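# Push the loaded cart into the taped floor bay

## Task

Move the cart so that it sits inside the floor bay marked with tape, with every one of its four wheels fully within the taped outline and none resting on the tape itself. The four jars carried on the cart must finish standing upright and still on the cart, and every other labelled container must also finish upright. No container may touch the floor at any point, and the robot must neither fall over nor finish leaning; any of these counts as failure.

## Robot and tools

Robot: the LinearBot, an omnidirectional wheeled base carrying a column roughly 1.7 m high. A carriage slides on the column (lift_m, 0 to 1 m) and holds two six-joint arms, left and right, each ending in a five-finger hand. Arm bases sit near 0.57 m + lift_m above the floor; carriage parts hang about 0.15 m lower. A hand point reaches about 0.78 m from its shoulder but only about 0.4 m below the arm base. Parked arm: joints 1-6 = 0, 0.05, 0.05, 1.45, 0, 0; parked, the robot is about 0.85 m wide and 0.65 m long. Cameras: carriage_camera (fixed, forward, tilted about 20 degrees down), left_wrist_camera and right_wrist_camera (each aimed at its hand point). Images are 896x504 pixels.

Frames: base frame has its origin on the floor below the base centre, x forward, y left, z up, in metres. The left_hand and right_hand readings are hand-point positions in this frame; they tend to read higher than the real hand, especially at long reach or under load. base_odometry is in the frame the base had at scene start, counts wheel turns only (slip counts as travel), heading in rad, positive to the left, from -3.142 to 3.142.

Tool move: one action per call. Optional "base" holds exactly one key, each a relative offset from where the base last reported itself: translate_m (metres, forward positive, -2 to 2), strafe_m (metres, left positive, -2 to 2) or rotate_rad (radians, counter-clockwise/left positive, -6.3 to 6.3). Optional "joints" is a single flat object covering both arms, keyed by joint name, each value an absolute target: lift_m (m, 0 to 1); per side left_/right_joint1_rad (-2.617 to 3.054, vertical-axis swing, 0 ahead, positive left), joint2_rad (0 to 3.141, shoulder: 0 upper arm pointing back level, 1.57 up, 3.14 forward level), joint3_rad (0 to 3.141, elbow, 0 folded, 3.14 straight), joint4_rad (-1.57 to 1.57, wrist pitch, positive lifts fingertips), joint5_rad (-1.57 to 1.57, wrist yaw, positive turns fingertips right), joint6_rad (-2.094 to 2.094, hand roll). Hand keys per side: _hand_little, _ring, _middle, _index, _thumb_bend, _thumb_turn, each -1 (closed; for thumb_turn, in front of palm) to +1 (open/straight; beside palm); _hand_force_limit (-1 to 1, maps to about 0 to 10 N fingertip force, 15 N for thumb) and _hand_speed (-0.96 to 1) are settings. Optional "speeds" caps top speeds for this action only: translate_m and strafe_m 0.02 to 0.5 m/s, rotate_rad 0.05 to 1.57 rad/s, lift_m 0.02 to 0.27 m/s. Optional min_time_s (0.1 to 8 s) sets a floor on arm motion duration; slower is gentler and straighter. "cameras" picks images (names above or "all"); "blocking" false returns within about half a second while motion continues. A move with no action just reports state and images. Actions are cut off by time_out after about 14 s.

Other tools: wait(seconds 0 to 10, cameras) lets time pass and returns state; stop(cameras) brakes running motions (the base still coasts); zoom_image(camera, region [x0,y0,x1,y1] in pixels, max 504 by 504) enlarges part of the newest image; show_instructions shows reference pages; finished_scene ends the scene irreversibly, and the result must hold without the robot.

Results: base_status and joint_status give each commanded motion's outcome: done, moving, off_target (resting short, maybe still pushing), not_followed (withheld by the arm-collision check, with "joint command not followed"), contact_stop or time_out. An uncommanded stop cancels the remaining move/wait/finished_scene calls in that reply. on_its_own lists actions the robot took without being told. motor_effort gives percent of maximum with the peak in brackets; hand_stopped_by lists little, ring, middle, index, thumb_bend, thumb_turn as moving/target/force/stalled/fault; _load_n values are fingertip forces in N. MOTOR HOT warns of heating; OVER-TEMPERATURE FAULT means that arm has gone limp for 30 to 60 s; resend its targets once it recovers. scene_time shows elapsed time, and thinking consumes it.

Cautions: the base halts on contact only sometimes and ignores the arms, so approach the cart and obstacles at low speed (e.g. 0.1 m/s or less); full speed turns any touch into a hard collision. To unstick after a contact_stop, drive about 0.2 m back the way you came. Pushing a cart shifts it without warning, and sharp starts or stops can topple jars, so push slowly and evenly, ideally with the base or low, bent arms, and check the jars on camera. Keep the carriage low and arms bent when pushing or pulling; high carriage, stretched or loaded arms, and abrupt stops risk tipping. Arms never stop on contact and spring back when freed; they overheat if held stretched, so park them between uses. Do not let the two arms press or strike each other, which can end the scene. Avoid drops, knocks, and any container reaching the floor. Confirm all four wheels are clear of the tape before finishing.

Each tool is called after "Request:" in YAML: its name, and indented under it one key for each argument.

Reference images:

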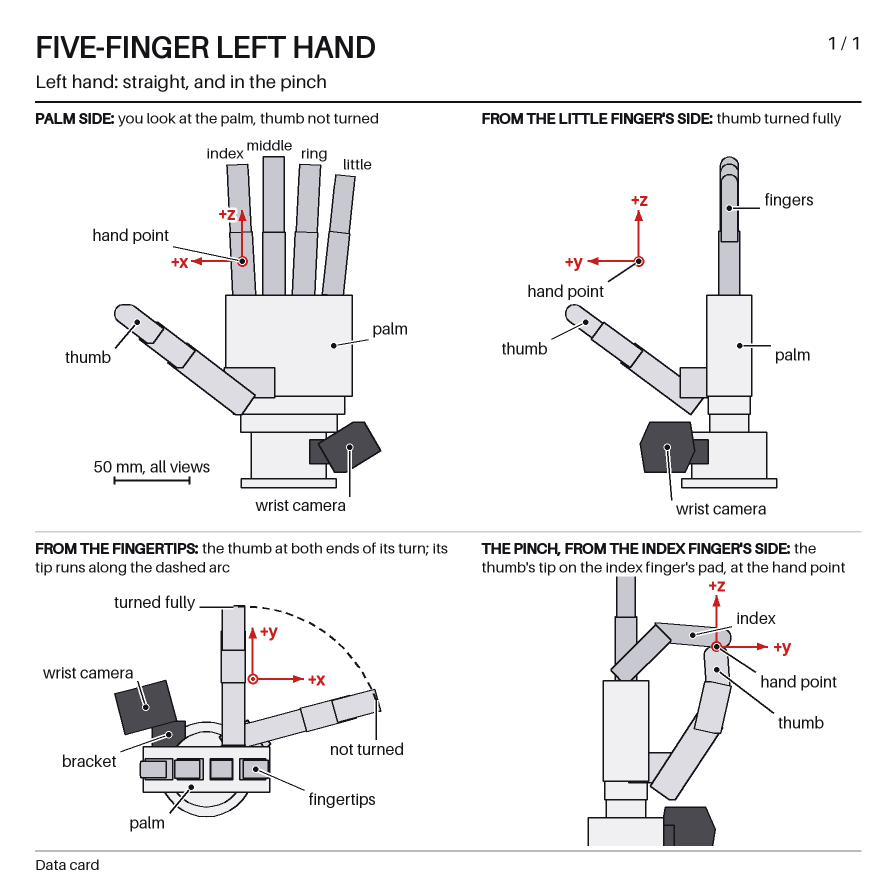

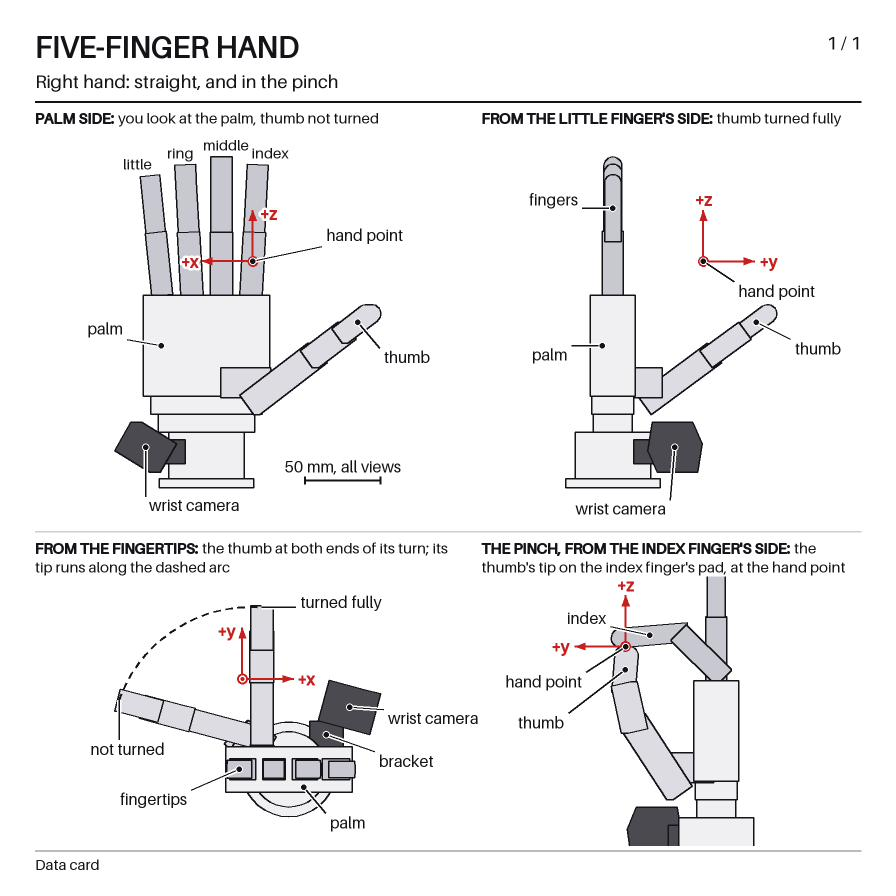

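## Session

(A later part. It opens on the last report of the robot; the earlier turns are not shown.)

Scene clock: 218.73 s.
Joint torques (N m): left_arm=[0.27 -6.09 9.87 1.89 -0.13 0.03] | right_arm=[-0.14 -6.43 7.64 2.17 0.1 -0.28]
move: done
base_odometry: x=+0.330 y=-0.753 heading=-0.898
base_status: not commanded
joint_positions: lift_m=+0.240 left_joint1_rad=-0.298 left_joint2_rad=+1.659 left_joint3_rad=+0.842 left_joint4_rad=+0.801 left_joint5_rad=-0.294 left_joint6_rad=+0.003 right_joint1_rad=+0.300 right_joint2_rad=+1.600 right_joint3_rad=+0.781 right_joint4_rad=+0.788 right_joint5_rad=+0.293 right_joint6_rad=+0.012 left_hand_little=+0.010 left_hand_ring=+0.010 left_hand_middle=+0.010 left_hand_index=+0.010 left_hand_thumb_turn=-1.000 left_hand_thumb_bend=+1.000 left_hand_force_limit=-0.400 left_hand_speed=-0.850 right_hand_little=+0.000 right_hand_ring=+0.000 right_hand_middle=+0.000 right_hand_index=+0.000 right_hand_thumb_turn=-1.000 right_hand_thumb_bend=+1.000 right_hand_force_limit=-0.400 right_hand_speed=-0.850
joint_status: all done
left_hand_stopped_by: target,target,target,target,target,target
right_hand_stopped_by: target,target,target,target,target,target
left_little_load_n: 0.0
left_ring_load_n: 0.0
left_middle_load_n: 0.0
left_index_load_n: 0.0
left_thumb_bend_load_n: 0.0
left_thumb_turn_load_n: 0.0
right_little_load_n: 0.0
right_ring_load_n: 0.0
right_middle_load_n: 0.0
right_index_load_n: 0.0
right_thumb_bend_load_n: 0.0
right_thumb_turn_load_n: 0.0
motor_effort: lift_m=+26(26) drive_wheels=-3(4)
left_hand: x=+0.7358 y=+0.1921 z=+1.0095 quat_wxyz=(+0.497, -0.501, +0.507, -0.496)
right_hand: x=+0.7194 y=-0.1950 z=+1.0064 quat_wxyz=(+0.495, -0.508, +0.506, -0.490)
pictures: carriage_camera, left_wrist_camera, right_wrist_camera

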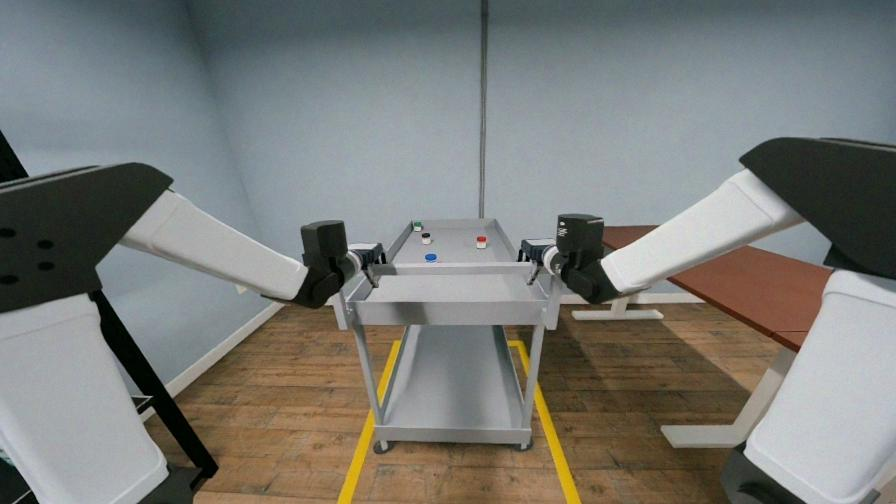

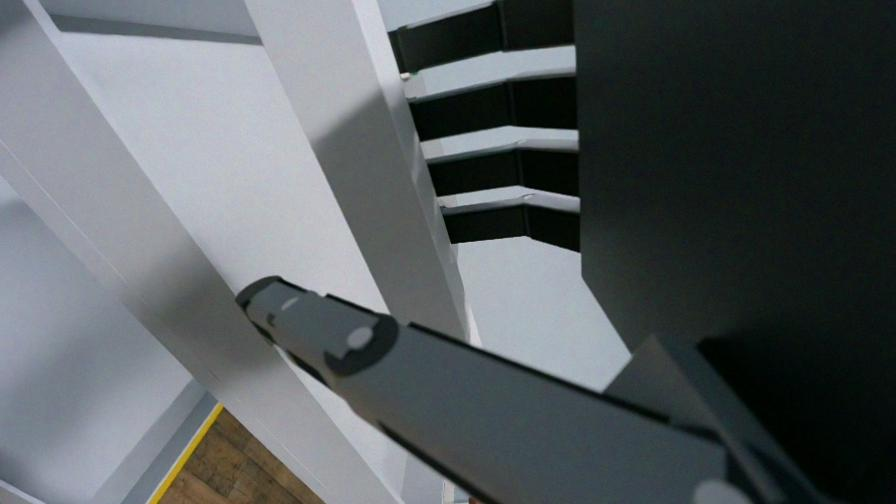

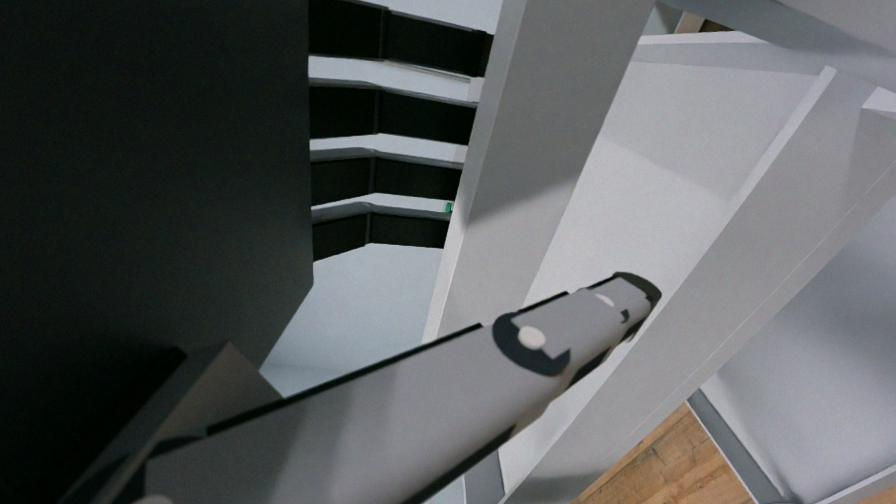

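Request:
move:
  joints: {"left_hand_speed": -0.94, "right_hand_speed": -0.94, "left_hand_little": -0.5, "left_hand_ring": -0.5, "left_hand_middle": -0.5, "left_hand_index": -0.5, "right_hand_little": -0.5, "right_hand_ring": -0.5, "right_hand_middle": -0.5, "right_hand_index": -0.5, "left_hand_thumb_bend": 0, "right_hand_thumb_bend": 0}
  cameras: ["all"]

Scene clock: 228.67 s.
Joint torques (N m): left_arm=[0.17 -7.05 8.49 1.87 -0.02 -0.01] | right_arm=[-0.14 -6.45 7.62 2.17 0.12 -0.27]
move: off_target
base_odometry: x=+0.330 y=-0.753 heading=-0.898
base_status: not commanded
joint_positions: lift_m=+0.240 left_joint1_rad=-0.298 left_joint2_rad=+1.669 left_joint3_rad=+0.855 left_joint4_rad=+0.800 left_joint5_rad=-0.297 left_joint6_rad=+0.003 right_joint1_rad=+0.300 right_joint2_rad=+1.600 right_joint3_rad=+0.781 right_joint4_rad=+0.788 right_joint5_rad=+0.290 right_joint6_rad=+0.012 left_hand_little=-0.135 left_hand_ring=-0.084 left_hand_middle=-0.124 left_hand_index=-0.141 left_hand_thumb_turn=-1.000 left_hand_thumb_bend=+0.610 left_hand_force_limit=-0.400 left_hand_speed=-0.940 right_hand_little=-0.320 right_hand_ring=-0.275 right_hand_middle=-0.241 right_hand_index=-0.236 right_hand_thumb_turn=-1.000 right_hand_thumb_bend=+0.666 right_hand_force_limit=-0.400 right_hand_speed=-0.940
joint_status: left_hand_little off_target (ended at -0.135, target -0.500); left_hand_ring off_target (ended at -0.084, target -0.500); left_hand_middle off_target (ended at -0.124, target -0.500); left_hand_index off_target (ended at -0.141, target -0.500); left_hand_thumb_bend off_target (ended at +0.610, target +0.000); right_hand_little off_target (ended at -0.320, target -0.500); right_hand_ring off_target (ended at -0.275, target -0.500); right_hand_middle off_target (ended at -0.241, target -0.500); right_hand_index off_target (ended at -0.236, target -0.500); right_hand_thumb_bend off_target (ended at +0.666, target +0.000); the others done
left_hand_stopped_by: force,force,force,force,force,target
right_hand_stopped_by: force,force,force,force,force,target
left_little_load_n: 2.0
left_ring_load_n: 0.0
left_middle_load_n: 0.0
left_index_load_n: 1.0
left_thumb_bend_load_n: 4.5
left_thumb_turn_load_n: 0.5
right_little_load_n: 2.5
right_ring_load_n: 3.0
right_middle_load_n: 2.0
right_index_load_n: 1.5
right_thumb_bend_load_n: 5.0
right_thumb_turn_load_n: 0.5
motor_effort: lift_m=+26(26) drive_wheels=-3(4)
left_hand: x=+0.7389 y=+0.1920 z=+1.0104 quat_wxyz=(+0.498, -0.501, +0.505, -0.495)
right_hand: x=+0.7193 y=-0.1944 z=+1.0065 quat_wxyz=(+0.496, -0.509, +0.505, -0.489)
pictures: carriage_camera, left_wrist_camera, right_wrist_camera

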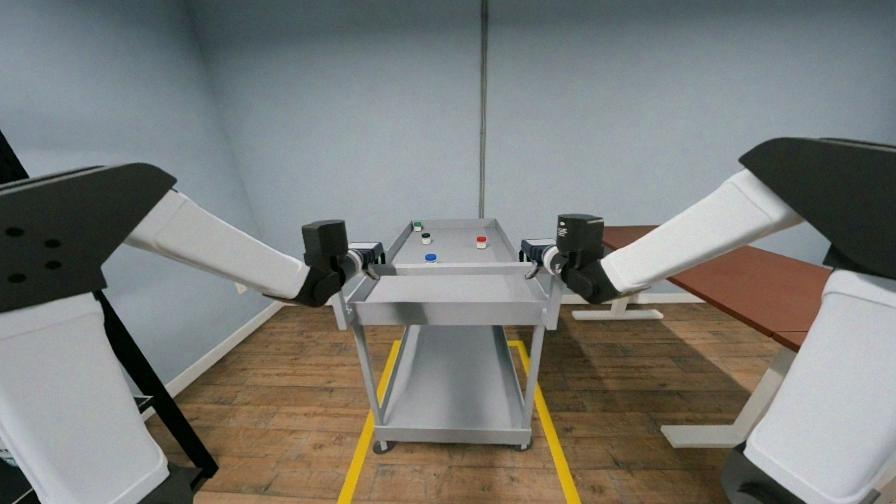

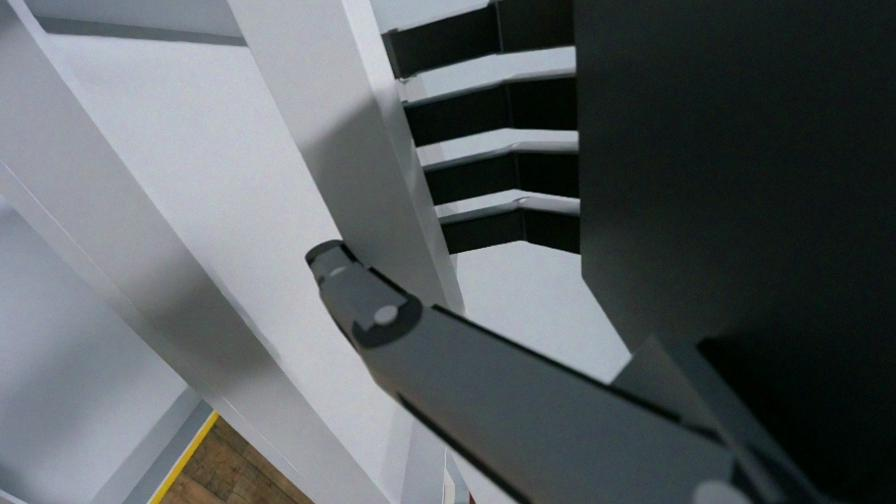

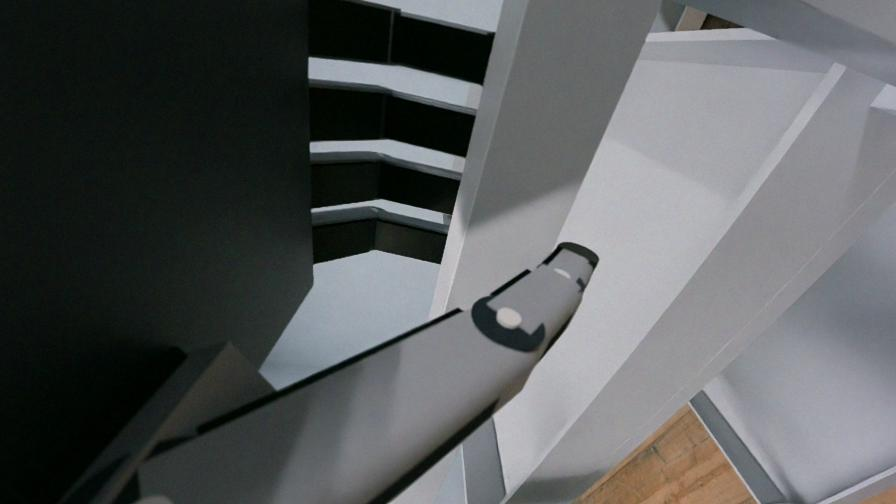

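Request:
move:
  base: {"translate_m": -0.06}
  speeds: {"translate_m": 0.04}
  cameras: ["all"]

Scene clock: 232.87 s.
Joint torques (N m): left_arm=[-0.09 -7.34 8.29 1.92 0 -0.07] | right_arm=[-0.14 -6.95 7.32 2.19 0.15 -0.28]
move: done
base_odometry: x=+0.293 y=-0.707 heading=-0.899
base_status: done
joint_positions: lift_m=+0.240 left_joint1_rad=-0.295 left_joint2_rad=+1.671 left_joint3_rad=+0.857 left_joint4_rad=+0.793 left_joint5_rad=-0.305 left_joint6_rad=+0.007 right_joint1_rad=+0.300 right_joint2_rad=+1.606 right_joint3_rad=+0.784 right_joint4_rad=+0.786 right_joint5_rad=+0.286 right_joint6_rad=+0.012 left_hand_little=-0.135 left_hand_ring=-0.084 left_hand_middle=-0.124 left_hand_index=-0.141 left_hand_thumb_turn=-1.000 left_hand_thumb_bend=+0.609 left_hand_force_limit=-0.400 left_hand_speed=-0.940 right_hand_little=-0.321 right_hand_ring=-0.275 right_hand_middle=-0.242 right_hand_index=-0.236 right_hand_thumb_turn=-1.000 right_hand_thumb_bend=+0.665 right_hand_force_limit=-0.400 right_hand_speed=-0.940
joint_status: not commanded
left_hand_stopped_by: force,force,force,force,force,target
right_hand_stopped_by: force,force,force,force,force,target
left_little_load_n: 1.5
left_ring_load_n: 0.0
left_middle_load_n: 0.0
left_index_load_n: 0.0
left_thumb_bend_load_n: 1.0
left_thumb_turn_load_n: 0.0
right_little_load_n: 0.0
right_ring_load_n: 1.0
right_middle_load_n: 1.0
right_index_load_n: 0.5
right_thumb_bend_load_n: 0.5
right_thumb_turn_load_n: 0.0
motor_effort: lift_m=+26(26) drive_wheels=-6(12)
left_hand: x=+0.7396 y=+0.1951 z=+1.0082 quat_wxyz=(+0.501, -0.504, +0.506, -0.489)
right_hand: x=+0.7201 y=-0.1935 z=+1.0046 quat_wxyz=(+0.495, -0.511, +0.505, -0.488)
pictures: carriage_camera, left_wrist_camera, right_wrist_camera

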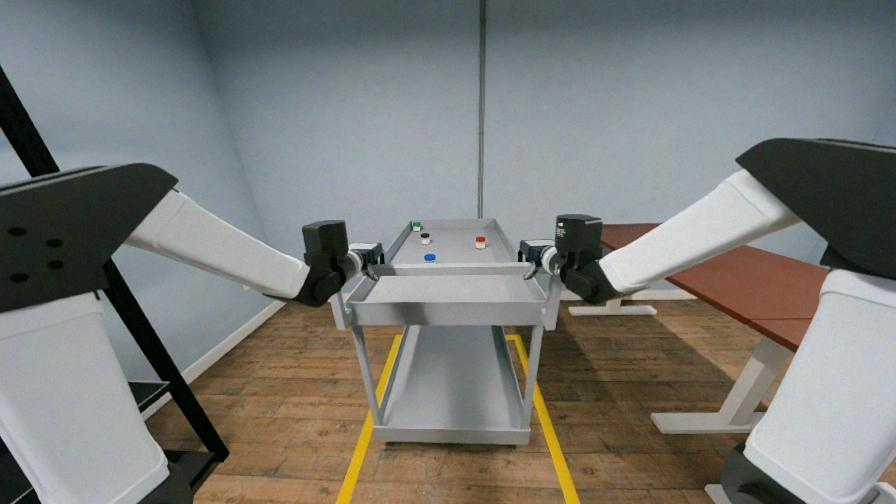

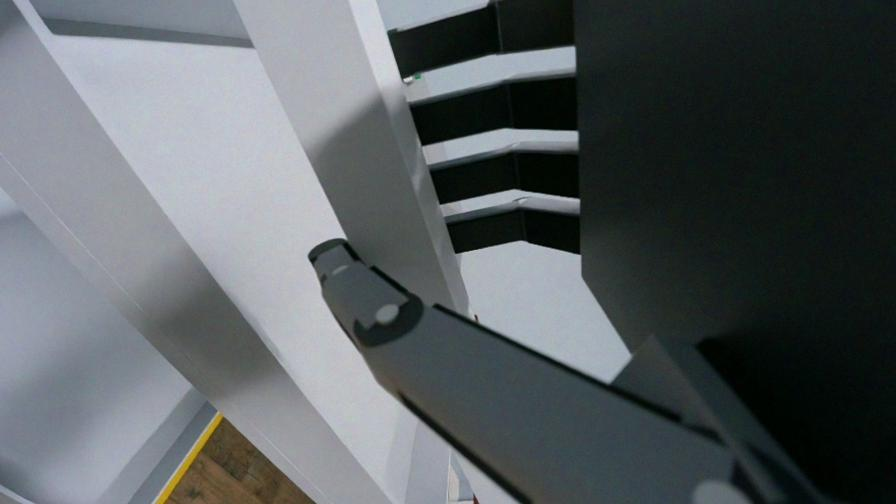

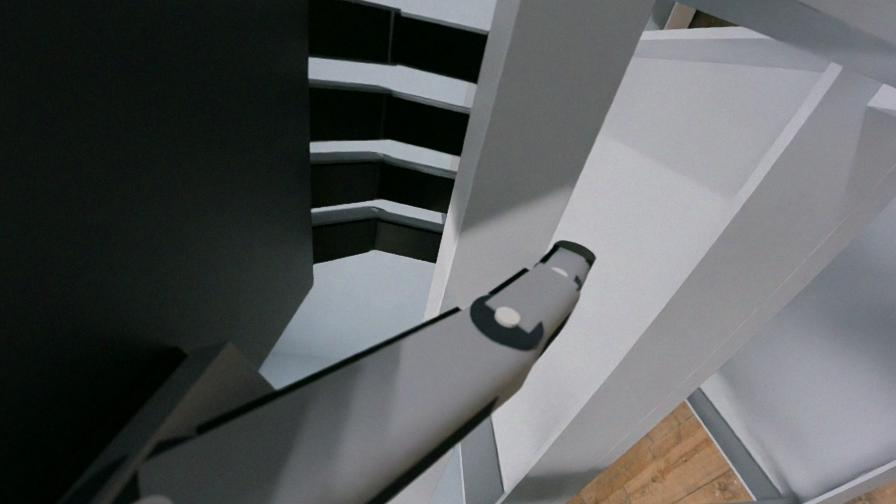

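Request:
move:
  base: {"translate_m": -0.16}
  speeds: {"translate_m": 0.05}
  cameras: ["carriage_camera"]

Request:
zoom_image:
  camera: "carriage_camera"
  region: [320, 200, 590, 504]

Scene clock: 238.77 s.
Joint torques (N m): left_arm=[0.05 -7.35 8.13 2.04 0.03 -0.06] | right_arm=[-0.13 -7.32 7.1 2.26 0.13 -0.27]
move: done
base_odometry: x=+0.193 y=-0.581 heading=-0.898
base_status: done
joint_positions: lift_m=+0.240 left_joint1_rad=-0.296 left_joint2_rad=+1.671 left_joint3_rad=+0.857 left_joint4_rad=+0.778 left_joint5_rad=-0.302 left_joint6_rad=+0.006 right_joint1_rad=+0.300 right_joint2_rad=+1.609 right_joint3_rad=+0.787 right_joint4_rad=+0.780 right_joint5_rad=+0.288 right_joint6_rad=+0.012 left_hand_little=-0.135 left_hand_ring=-0.084 left_hand_middle=-0.124 left_hand_index=-0.141 left_hand_thumb_turn=-1.000 left_hand_thumb_bend=+0.609 left_hand_force_limit=-0.400 left_hand_speed=-0.940 right_hand_little=-0.321 right_hand_ring=-0.275 right_hand_middle=-0.242 right_hand_index=-0.236 right_hand_thumb_turn=-1.000 right_hand_thumb_bend=+0.665 right_hand_force_limit=-0.400 right_hand_speed=-0.940
joint_status: not commanded
left_hand_stopped_by: force,force,force,force,force,target
right_hand_stopped_by: force,force,force,force,force,target
left_little_load_n: 0.0
left_ring_load_n: 0.0
left_middle_load_n: 0.0
left_index_load_n: 0.0
left_thumb_bend_load_n: 1.0
left_thumb_turn_load_n: 0.5
right_little_load_n: 0.0
right_ring_load_n: 0.0
right_middle_load_n: 0.0
right_index_load_n: 0.0
right_thumb_bend_load_n: 1.0
right_thumb_turn_load_n: 0.5
motor_effort: lift_m=+26(26) drive_wheels=-3(13)
left_hand: x=+0.7385 y=+0.1943 z=+1.0043 quat_wxyz=(+0.497, -0.506, +0.511, -0.486)
right_hand: x=+0.7204 y=-0.1937 z=+1.0025 quat_wxyz=(+0.493, -0.513, +0.507, -0.487)

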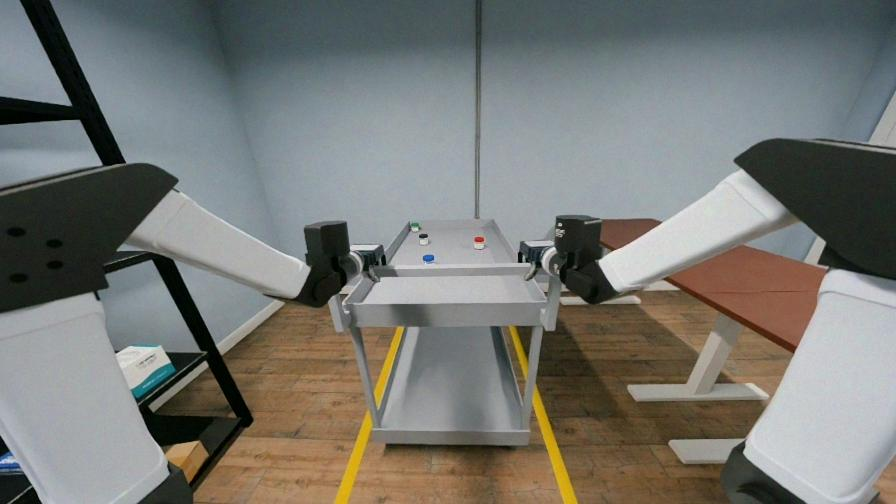

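Scaled by 1.658.

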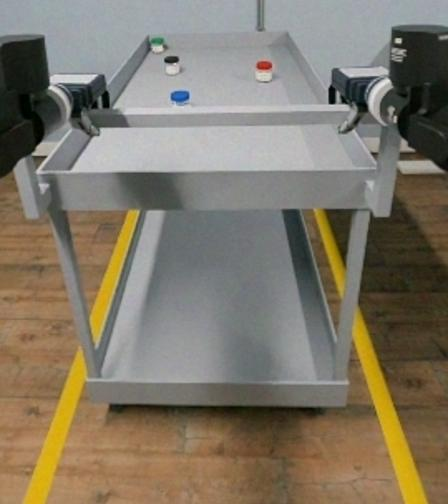

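Request:
move:
  base: {"translate_m": -0.28}
  speeds: {"translate_m": 0.06}
  cameras: ["carriage_camera"]

Request:
zoom_image:
  camera: "carriage_camera"
  region: [320, 200, 590, 504]

Scene clock: 259.67 s.
Joint torques (N m): left_arm=[0.09 -7.43 8.4 2.17 0 -0.1] | right_arm=[-0.1 -7.8 6.93 2.23 0.13 -0.28]
move: done
base_odometry: x=+0.019 y=-0.362 heading=-0.898
base_status: done
joint_positions: lift_m=+0.240 left_joint1_rad=-0.297 left_joint2_rad=+1.671 left_joint3_rad=+0.857 left_joint4_rad=+0.770 left_joint5_rad=-0.302 left_joint6_rad=+0.006 right_joint1_rad=+0.300 right_joint2_rad=+1.614 right_joint3_rad=+0.789 right_joint4_rad=+0.781 right_joint5_rad=+0.289 right_joint6_rad=+0.012 left_hand_little=-0.135 left_hand_ring=-0.084 left_hand_middle=-0.124 left_hand_index=-0.141 left_hand_thumb_turn=-1.000 left_hand_thumb_bend=+0.609 left_hand_force_limit=-0.400 left_hand_speed=-0.940 right_hand_little=-0.321 right_hand_ring=-0.275 right_hand_middle=-0.242 right_hand_index=-0.236 right_hand_thumb_turn=-1.000 right_hand_thumb_bend=+0.665 right_hand_force_limit=-0.400 right_hand_speed=-0.940
joint_status: not commanded
left_hand_stopped_by: force,force,force,force,force,target
right_hand_stopped_by: force,force,force,force,force,target
left_little_load_n: 0.0
left_ring_load_n: 0.0
left_middle_load_n: 0.0
left_index_load_n: 0.0
left_thumb_bend_load_n: 1.5
left_thumb_turn_load_n: 0.5
right_little_load_n: 0.0
right_ring_load_n: 0.0
right_middle_load_n: 0.0
right_index_load_n: 0.0
right_thumb_bend_load_n: 1.0
right_thumb_turn_load_n: 0.0
motor_effort: lift_m=+26(26) drive_wheels=-3(8)
left_hand: x=+0.7379 y=+0.1943 z=+1.0022 quat_wxyz=(+0.495, -0.507, +0.514, -0.483)
right_hand: x=+0.7211 y=-0.1937 z=+1.0016 quat_wxyz=(+0.492, -0.513, +0.507, -0.487)

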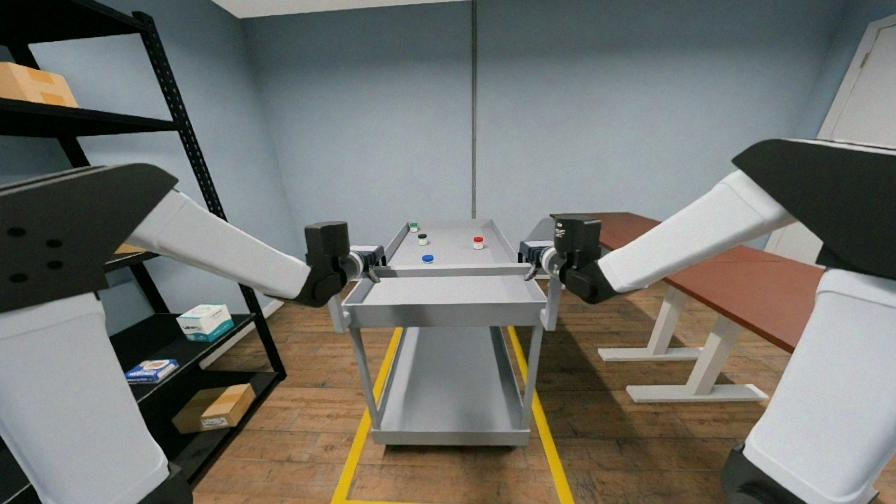

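Scaled by 1.658.

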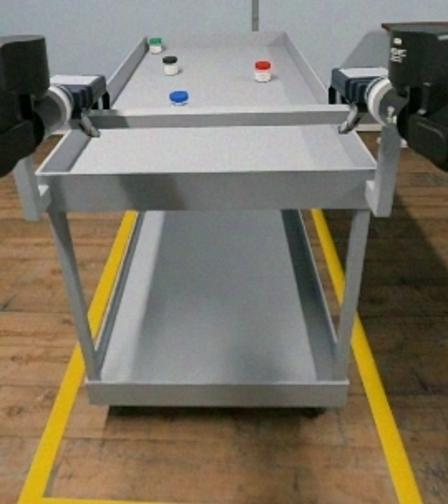

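Request:
move:
  base: {"translate_m": -0.05}
  speeds: {"translate_m": 0.04}
  cameras: ["carriage_camera"]

Request:
zoom_image:
  camera: "carriage_camera"
  region: [320, 400, 450, 504]

Request:
zoom_image:
  camera: "carriage_camera"
  region: [450, 400, 580, 504]

Request:
zoom_image:
  camera: "carriage_camera"
  region: [370, 300, 550, 420]

Scene clock: 269.77 s.
Joint torques (N m): left_arm=[0.38 -7.34 8.39 2.13 -0.04 -0.03] | right_arm=[-0.12 -7.75 6.94 2.21 0.14 -0.28]
move: done
base_odometry: x=-0.012 y=-0.323 heading=-0.898
base_status: done
joint_positions: lift_m=+0.240 left_joint1_rad=-0.298 left_joint2_rad=+1.671 left_joint3_rad=+0.857 left_joint4_rad=+0.772 left_joint5_rad=-0.302 left_joint6_rad=+0.006 right_joint1_rad=+0.300 right_joint2_rad=+1.614 right_joint3_rad=+0.789 right_joint4_rad=+0.783 right_joint5_rad=+0.288 right_joint6_rad=+0.012 left_hand_little=-0.135 left_hand_ring=-0.084 left_hand_middle=-0.124 left_hand_index=-0.141 left_hand_thumb_turn=-1.000 left_hand_thumb_bend=+0.609 left_hand_force_limit=-0.400 left_hand_speed=-0.940 right_hand_little=-0.321 right_hand_ring=-0.275 right_hand_middle=-0.242 right_hand_index=-0.236 right_hand_thumb_turn=-1.000 right_hand_thumb_bend=+0.665 right_hand_force_limit=-0.400 right_hand_speed=-0.940
joint_status: not commanded
left_hand_stopped_by: force,force,force,force,force,target
right_hand_stopped_by: force,force,force,force,force,target
left_little_load_n: 0.0
left_ring_load_n: 0.0
left_middle_load_n: 0.0
left_index_load_n: 0.0
left_thumb_bend_load_n: 1.0
left_thumb_turn_load_n: 0.5
right_little_load_n: 0.0
right_ring_load_n: 0.0
right_middle_load_n: 0.0
right_index_load_n: 0.0
right_thumb_bend_load_n: 0.5
right_thumb_turn_load_n: 0.5
motor_effort: lift_m=+26(26) drive_wheels=-2(7)
left_hand: x=+0.7379 y=+0.1936 z=+1.0027 quat_wxyz=(+0.496, -0.506, +0.513, -0.484)
right_hand: x=+0.7213 y=-0.1936 z=+1.0021 quat_wxyz=(+0.493, -0.513, +0.507, -0.487)

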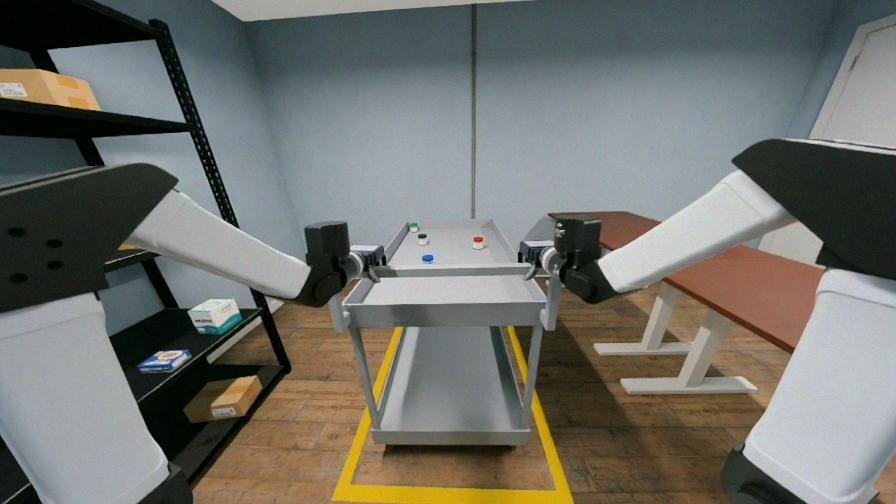

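Scaled by 3.877.

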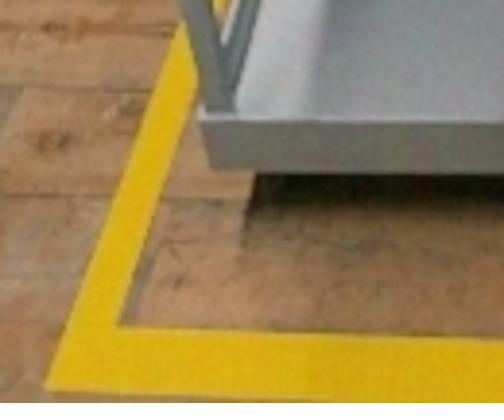

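Scaled by 3.877.

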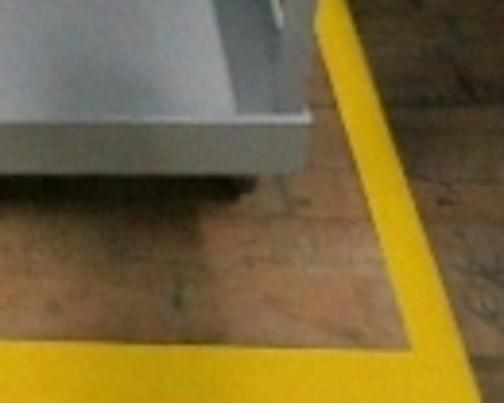

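Scaled by 2.800.

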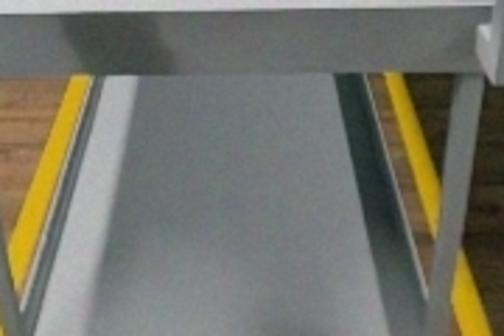

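Request:
move:
  joints: {"left_hand_thumb_bend": 1, "right_hand_thumb_bend": 1, "left_hand_speed": -0.85, "right_hand_speed": -0.85}

Request:
move:
  joints: {"left_hand_little": 1, "left_hand_ring": 1, "left_hand_middle": 1, "left_hand_index": 1, "right_hand_little": 1, "right_hand_ring": 1, "right_hand_middle": 1, "right_hand_index": 1}
  cameras: ["all"]

Scene clock: 289.07 s.
Joint torques (N m): left_arm=[0.25 -7.31 8.29 2.06 -0.03 -0.03] | right_arm=[-0.12 -7.75 6.93 2.21 0.11 -0.28]
move: done
base_odometry: x=-0.012 y=-0.323 heading=-0.898
base_status: not commanded
joint_positions: lift_m=+0.240 left_joint1_rad=-0.298 left_joint2_rad=+1.671 left_joint3_rad=+0.857 left_joint4_rad=+0.780 left_joint5_rad=-0.302 left_joint6_rad=+0.006 right_joint1_rad=+0.300 right_joint2_rad=+1.614 right_joint3_rad=+0.789 right_joint4_rad=+0.783 right_joint5_rad=+0.291 right_joint6_rad=+0.012 left_hand_little=-0.135 left_hand_ring=-0.084 left_hand_middle=-0.124 left_hand_index=-0.141 left_hand_thumb_turn=-1.000 left_hand_thumb_bend=+1.000 left_hand_force_limit=-0.400 left_hand_speed=-0.850 right_hand_little=-0.321 right_hand_ring=-0.275 right_hand_middle=-0.242 right_hand_index=-0.236 right_hand_thumb_turn=-1.000 right_hand_thumb_bend=+1.000 right_hand_force_limit=-0.400 right_hand_speed=-0.850
joint_status: all done
left_hand_stopped_by: force,force,force,force,target,target
right_hand_stopped_by: force,force,force,force,target,target
left_little_load_n: 0.0
left_ring_load_n: 0.0
left_middle_load_n: 0.0
left_index_load_n: 0.0
left_thumb_bend_load_n: 0.0
left_thumb_turn_load_n: 0.0
right_little_load_n: 0.0
right_ring_load_n: 0.0
right_middle_load_n: 0.0
right_index_load_n: 0.0
right_thumb_bend_load_n: 0.0
right_thumb_turn_load_n: 0.0
motor_effort: lift_m=+26(26) drive_wheels=-3(4)
left_hand: x=+0.7384 y=+0.1935 z=+1.0049 quat_wxyz=(+0.497, -0.505, +0.511, -0.487)
right_hand: x=+0.7213 y=-0.1940 z=+1.0021 quat_wxyz=(+0.492, -0.512, +0.508, -0.488)
pictures: none

Scene clock: 292.70 s.
Joint torques (N m): left_arm=[0.16 -7.28 8.31 2.12 0 -0.04] | right_arm=[-0.1 -7.75 6.94 2.23 0.11 -0.28]
move: done
base_odometry: x=-0.012 y=-0.323 heading=-0.898
base_status: not commanded
joint_positions: lift_m=+0.240 left_joint1_rad=-0.298 left_joint2_rad=+1.671 left_joint3_rad=+0.857 left_joint4_rad=+0.780 left_joint5_rad=-0.302 left_joint6_rad=+0.006 right_joint1_rad=+0.300 right_joint2_rad=+1.614 right_joint3_rad=+0.789 right_joint4_rad=+0.783 right_joint5_rad=+0.291 right_joint6_rad=+0.012 left_hand_little=+1.000 left_hand_ring=+1.000 left_hand_middle=+1.000 left_hand_index=+1.000 left_hand_thumb_turn=-1.000 left_hand_thumb_bend=+1.000 left_hand_force_limit=-0.400 left_hand_speed=-0.850 right_hand_little=+1.000 right_hand_ring=+1.000 right_hand_middle=+1.000 right_hand_index=+1.000 right_hand_thumb_turn=-1.000 right_hand_thumb_bend=+1.000 right_hand_force_limit=-0.400 right_hand_speed=-0.850
joint_status: all done
left_hand_stopped_by: target,target,target,target,target,target
right_hand_stopped_by: target,target,target,target,target,target
left_little_load_n: -0.5
left_ring_load_n: 0.0
left_middle_load_n: 0.0
left_index_load_n: 0.0
left_thumb_bend_load_n: 0.0
left_thumb_turn_load_n: 0.0
right_little_load_n: 0.0
right_ring_load_n: 0.0
right_middle_load_n: -0.5
right_index_load_n: 0.0
right_thumb_bend_load_n: 0.0
right_thumb_turn_load_n: 0.0
motor_effort: lift_m=+26(26) drive_wheels=-2(4)
left_hand: x=+0.7384 y=+0.1935 z=+1.0049 quat_wxyz=(+0.497, -0.505, +0.511, -0.487)
right_hand: x=+0.7214 y=-0.1941 z=+1.0021 quat_wxyz=(+0.492, -0.512, +0.508, -0.488)
pictures: carriage_camera, left_wrist_camera, right_wrist_camera

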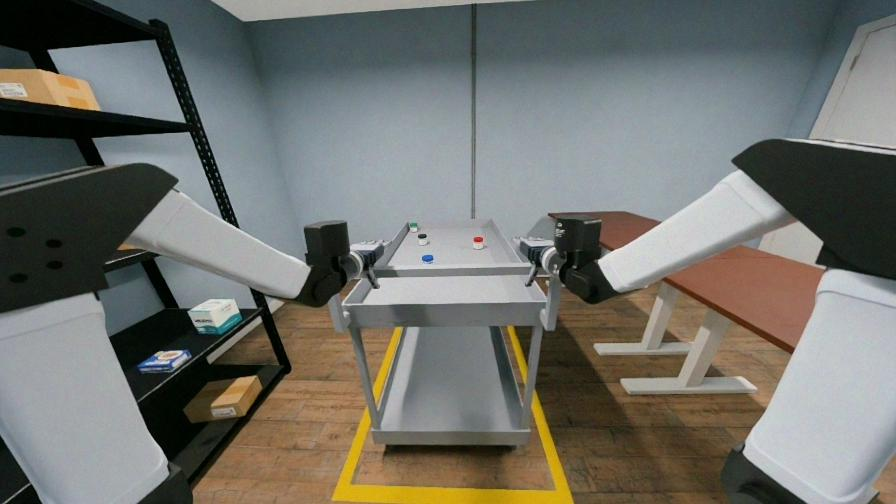

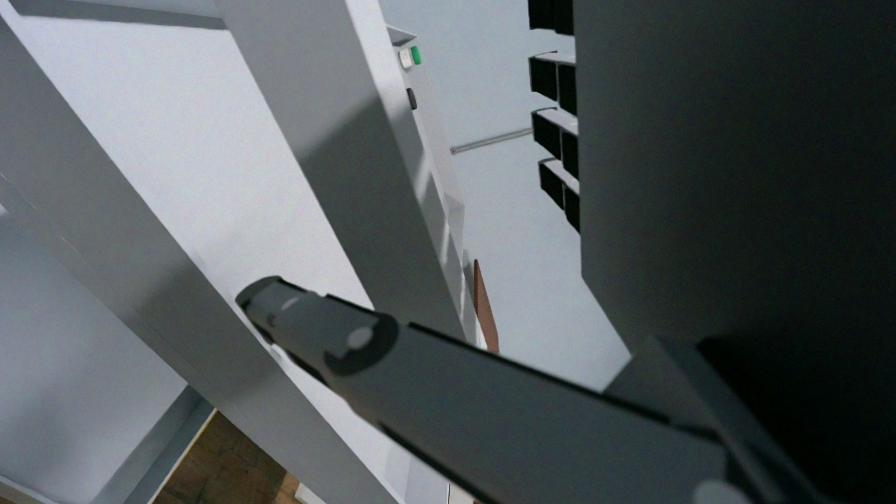

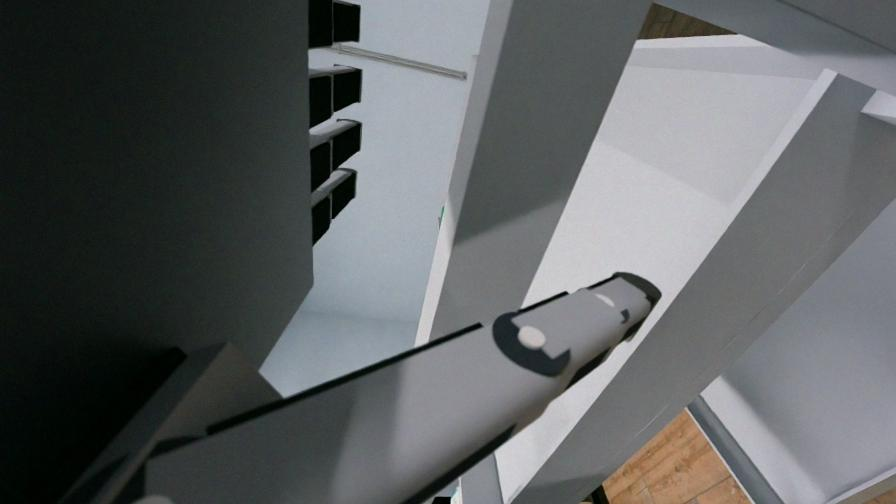

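Request:
move:
  joints: {"lift_m": 0.36}
  speeds: {"lift_m": 0.06}

Request:
move:
  base: {"translate_m": -0.25}
  speeds: {"translate_m": 0.15}
  cameras: ["carriage_camera"]

Request:
move:
  joints: {"left_joint1_rad": 0, "left_joint2_rad": 0.05, "left_joint3_rad": 0.05, "left_joint4_rad": 1.45, "left_joint5_rad": 0, "left_joint6_rad": 0, "right_joint1_rad": 0, "right_joint2_rad": 0.05, "right_joint3_rad": 0.05, "right_joint4_rad": 1.45, "right_joint5_rad": 0, "right_joint6_rad": 0}
  min_time_s: 3.5

Request:
move:
  base: {"strafe_m": 0.45}
  speeds: {"strafe_m": 0.2}
  joints: {"lift_m": 0.5}
  cameras: ["carriage_camera"]

Scene clock: 305.87 s.
Joint torques (N m): left_arm=[0.06 -7.32 8.42 2 0.03 -0.05] | right_arm=[-0.18 -7.79 6.91 2.18 0.11 -0.27]
move: done
base_odometry: x=-0.012 y=-0.323 heading=-0.898
base_status: not commanded
joint_positions: lift_m=+0.360 left_joint1_rad=-0.298 left_joint2_rad=+1.671 left_joint3_rad=+0.857 left_joint4_rad=+0.790 left_joint5_rad=-0.302 left_joint6_rad=+0.006 right_joint1_rad=+0.300 right_joint2_rad=+1.614 right_joint3_rad=+0.789 right_joint4_rad=+0.789 right_joint5_rad=+0.292 right_joint6_rad=+0.012 left_hand_little=+1.000 left_hand_ring=+1.000 left_hand_middle=+1.000 left_hand_index=+1.000 left_hand_thumb_turn=-1.000 left_hand_thumb_bend=+1.000 left_hand_force_limit=-0.400 left_hand_speed=-0.850 right_hand_little=+1.000 right_hand_ring=+1.000 right_hand_middle=+1.000 right_hand_index=+1.000 right_hand_thumb_turn=-1.000 right_hand_thumb_bend=+1.000 right_hand_force_limit=-0.400 right_hand_speed=-0.850
joint_status: all done
left_hand_stopped_by: target,target,target,target,target,target
right_hand_stopped_by: target,target,target,target,target,target
left_little_load_n: 0.0
left_ring_load_n: 0.0
left_middle_load_n: 0.0
left_index_load_n: 0.0
left_thumb_bend_load_n: 0.0
left_thumb_turn_load_n: 0.0
right_little_load_n: 0.0
right_ring_load_n: 0.0
right_middle_load_n: 0.0
right_index_load_n: 0.0
right_thumb_bend_load_n: 0.0
right_thumb_turn_load_n: 0.0
motor_effort: lift_m=+25(32) drive_wheels=-2(3)
left_hand: x=+0.7390 y=+0.1933 z=+1.1275 quat_wxyz=(+0.499, -0.503, +0.508, -0.490)
right_hand: x=+0.7218 y=-0.1941 z=+1.1238 quat_wxyz=(+0.494, -0.510, +0.507, -0.489)
pictures: none

Scene clock: 308.43 s.
Joint torques (N m): left_arm=[0.29 -7.39 8.28 2.03 0.03 -0.06] | right_arm=[-0.05 -7.76 6.9 2.19 0.08 -0.28]
move: done
base_odometry: x=-0.167 y=-0.127 heading=-0.898
base_status: done
joint_positions: lift_m=+0.360 left_joint1_rad=-0.298 left_joint2_rad=+1.671 left_joint3_rad=+0.857 left_joint4_rad=+0.791 left_joint5_rad=-0.302 left_joint6_rad=+0.006 right_joint1_rad=+0.300 right_joint2_rad=+1.614 right_joint3_rad=+0.789 right_joint4_rad=+0.789 right_joint5_rad=+0.294 right_joint6_rad=+0.012 left_hand_little=+1.000 left_hand_ring=+1.000 left_hand_middle=+1.000 left_hand_index=+1.000 left_hand_thumb_turn=-1.000 left_hand_thumb_bend=+1.000 left_hand_force_limit=-0.400 left_hand_speed=-0.850 right_hand_little=+1.000 right_hand_ring=+1.000 right_hand_middle=+1.000 right_hand_index=+1.000 right_hand_thumb_turn=-1.000 right_hand_thumb_bend=+1.000 right_hand_force_limit=-0.400 right_hand_speed=-0.850
joint_status: not commanded
left_hand_stopped_by: target,target,target,target,target,target
right_hand_stopped_by: target,target,target,target,target,target
left_little_load_n: 0.0
left_ring_load_n: 0.0
left_middle_load_n: 0.0
left_index_load_n: 0.0
left_thumb_bend_load_n: 0.0
left_thumb_turn_load_n: 0.0
right_little_load_n: 0.0
right_ring_load_n: 0.0
right_middle_load_n: 0.0
right_index_load_n: 0.0
right_thumb_bend_load_n: 0.0
right_thumb_turn_load_n: 0.0
motor_effort: lift_m=+25(26) drive_wheels=-3(8)
left_hand: x=+0.7391 y=+0.1933 z=+1.1277 quat_wxyz=(+0.499, -0.503, +0.508, -0.490)
right_hand: x=+0.7218 y=-0.1945 z=+1.1237 quat_wxyz=(+0.493, -0.510, +0.507, -0.489)

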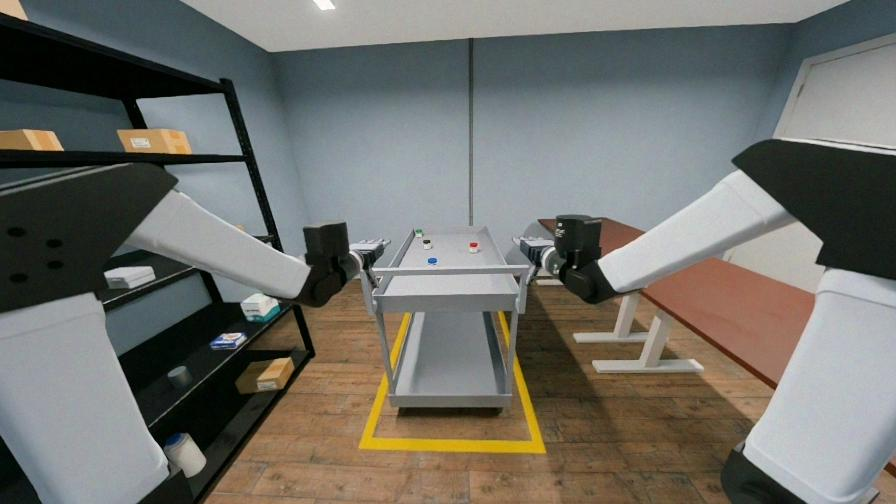

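Scene clock: 312.23 s.
Joint torques (N m): left_arm=[0.76 2.21 4.75 0.28 0.16 -0.06] | right_arm=[-0.76 2.39 4.51 0.15 -0.11 -0.26]
move: done
base_odometry: x=-0.167 y=-0.127 heading=-0.898
base_status: not commanded
joint_positions: lift_m=+0.360 left_joint1_rad=-0.005 left_joint2_rad=+0.061 left_joint3_rad=+0.058 left_joint4_rad=+1.438 left_joint5_rad=-0.012 left_joint6_rad=+0.006 right_joint1_rad=+0.007 right_joint2_rad=+0.057 right_joint3_rad=+0.056 right_joint4_rad=+1.440 right_joint5_rad=+0.010 right_joint6_rad=+0.012 left_hand_little=+1.000 left_hand_ring=+1.000 left_hand_middle=+1.000 left_hand_index=+1.000 left_hand_thumb_turn=-1.000 left_hand_thumb_bend=+1.000 left_hand_force_limit=-0.400 left_hand_speed=-0.850 right_hand_little=+1.000 right_hand_ring=+1.000 right_hand_middle=+1.000 right_hand_index=+1.000 right_hand_thumb_turn=-1.000 right_hand_thumb_bend=+1.000 right_hand_force_limit=-0.400 right_hand_speed=-0.850
joint_status: all done
left_hand_stopped_by: target,target,target,target,target,target
right_hand_stopped_by: target,target,target,target,target,target
left_little_load_n: 0.0
left_ring_load_n: -0.5
left_middle_load_n: 0.0
left_index_load_n: 0.0
left_thumb_bend_load_n: 0.0
left_thumb_turn_load_n: 0.0
right_little_load_n: 0.0
right_ring_load_n: 0.0
right_middle_load_n: 0.0
right_index_load_n: 0.0
right_thumb_bend_load_n: 0.0
right_thumb_turn_load_n: 0.0
motor_effort: lift_m=+26(26) drive_wheels=-1(3)
left_hand: x=+0.3258 y=+0.2913 z=+1.4020 quat_wxyz=(+0.706, -0.052, +0.044, -0.705)
right_hand: x=+0.3244 y=-0.2896 z=+1.4017 quat_wxyz=(+0.712, -0.043, +0.050, -0.699)
pictures: none

Scene clock: 315.57 s.
Joint torques (N m): left_arm=[0.68 2.65 5.33 0.28 0.07 -0.03] | right_arm=[-0.65 2.69 4.93 0.12 -0.08 -0.26]
move: done
base_odometry: x=+0.184 y=+0.154 heading=-0.897
base_status: done
joint_positions: lift_m=+0.500 left_joint1_rad=-0.004 left_joint2_rad=+0.057 left_joint3_rad=+0.052 left_joint4_rad=+1.443 left_joint5_rad=-0.007 left_joint6_rad=+0.006 right_joint1_rad=+0.006 right_joint2_rad=+0.054 right_joint3_rad=+0.050 right_joint4_rad=+1.443 right_joint5_rad=+0.007 right_joint6_rad=+0.012 left_hand_little=+1.000 left_hand_ring=+1.000 left_hand_middle=+1.000 left_hand_index=+1.000 left_hand_thumb_turn=-1.000 left_hand_thumb_bend=+1.000 left_hand_force_limit=-0.400 left_hand_speed=-0.850 right_hand_little=+1.000 right_hand_ring=+1.000 right_hand_middle=+1.000 right_hand_index=+1.000 right_hand_thumb_turn=-1.000 right_hand_thumb_bend=+1.000 right_hand_force_limit=-0.400 right_hand_speed=-0.850
joint_status: all done
left_hand_stopped_by: target,target,target,target,target,target
right_hand_stopped_by: target,target,target,target,target,target
left_little_load_n: 0.0
left_ring_load_n: 0.0
left_middle_load_n: 0.0
left_index_load_n: 0.0
left_thumb_bend_load_n: 0.0
left_thumb_turn_load_n: 0.0
right_little_load_n: 0.0
right_ring_load_n: 0.0
right_middle_load_n: 0.0
right_index_load_n: 0.0
right_thumb_bend_load_n: 0.0
right_thumb_turn_load_n: 0.0
motor_effort: lift_m=+25(32) drive_wheels=-2(7)
left_hand: x=+0.3254 y=+0.2905 z=+1.5406 quat_wxyz=(+0.707, -0.049, +0.045, -0.705)
right_hand: x=+0.3242 y=-0.2891 z=+1.5403 quat_wxyz=(+0.712, -0.044, +0.049, -0.700)

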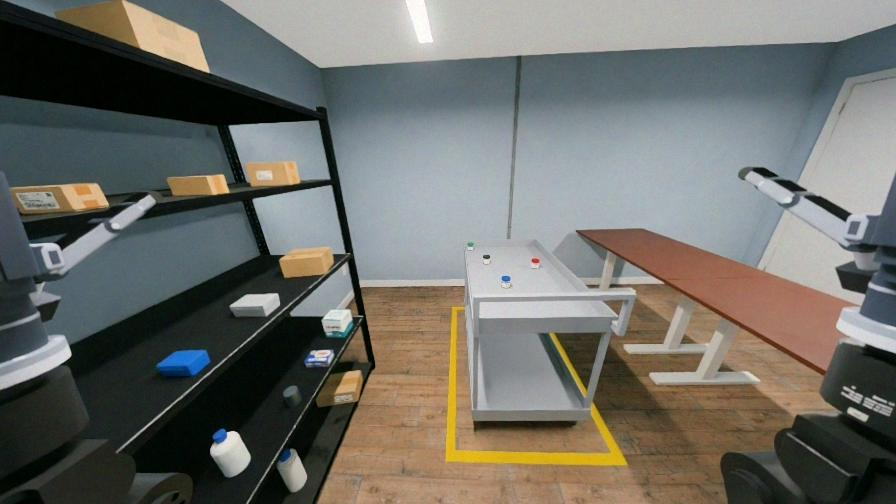

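Request:
zoom_image:
  camera: "carriage_camera"
  region: [430, 280, 630, 480]

Request:
zoom_image:
  camera: "carriage_camera"
  region: [440, 290, 500, 350]

Scaled by 2.520.

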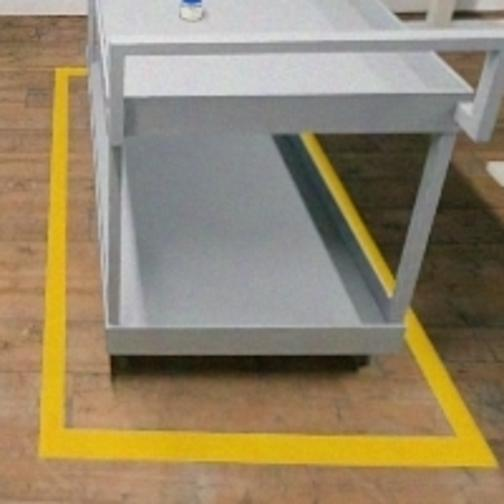

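Scaled by 8.400.

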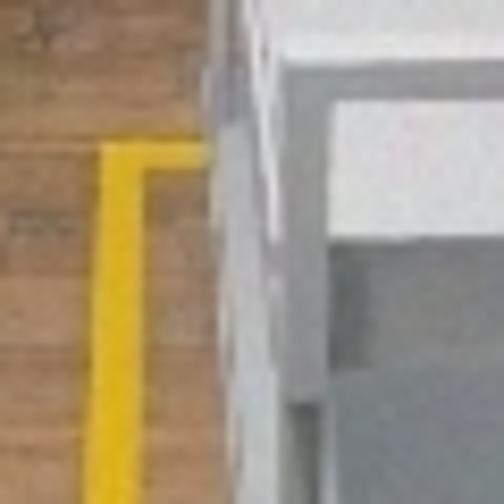

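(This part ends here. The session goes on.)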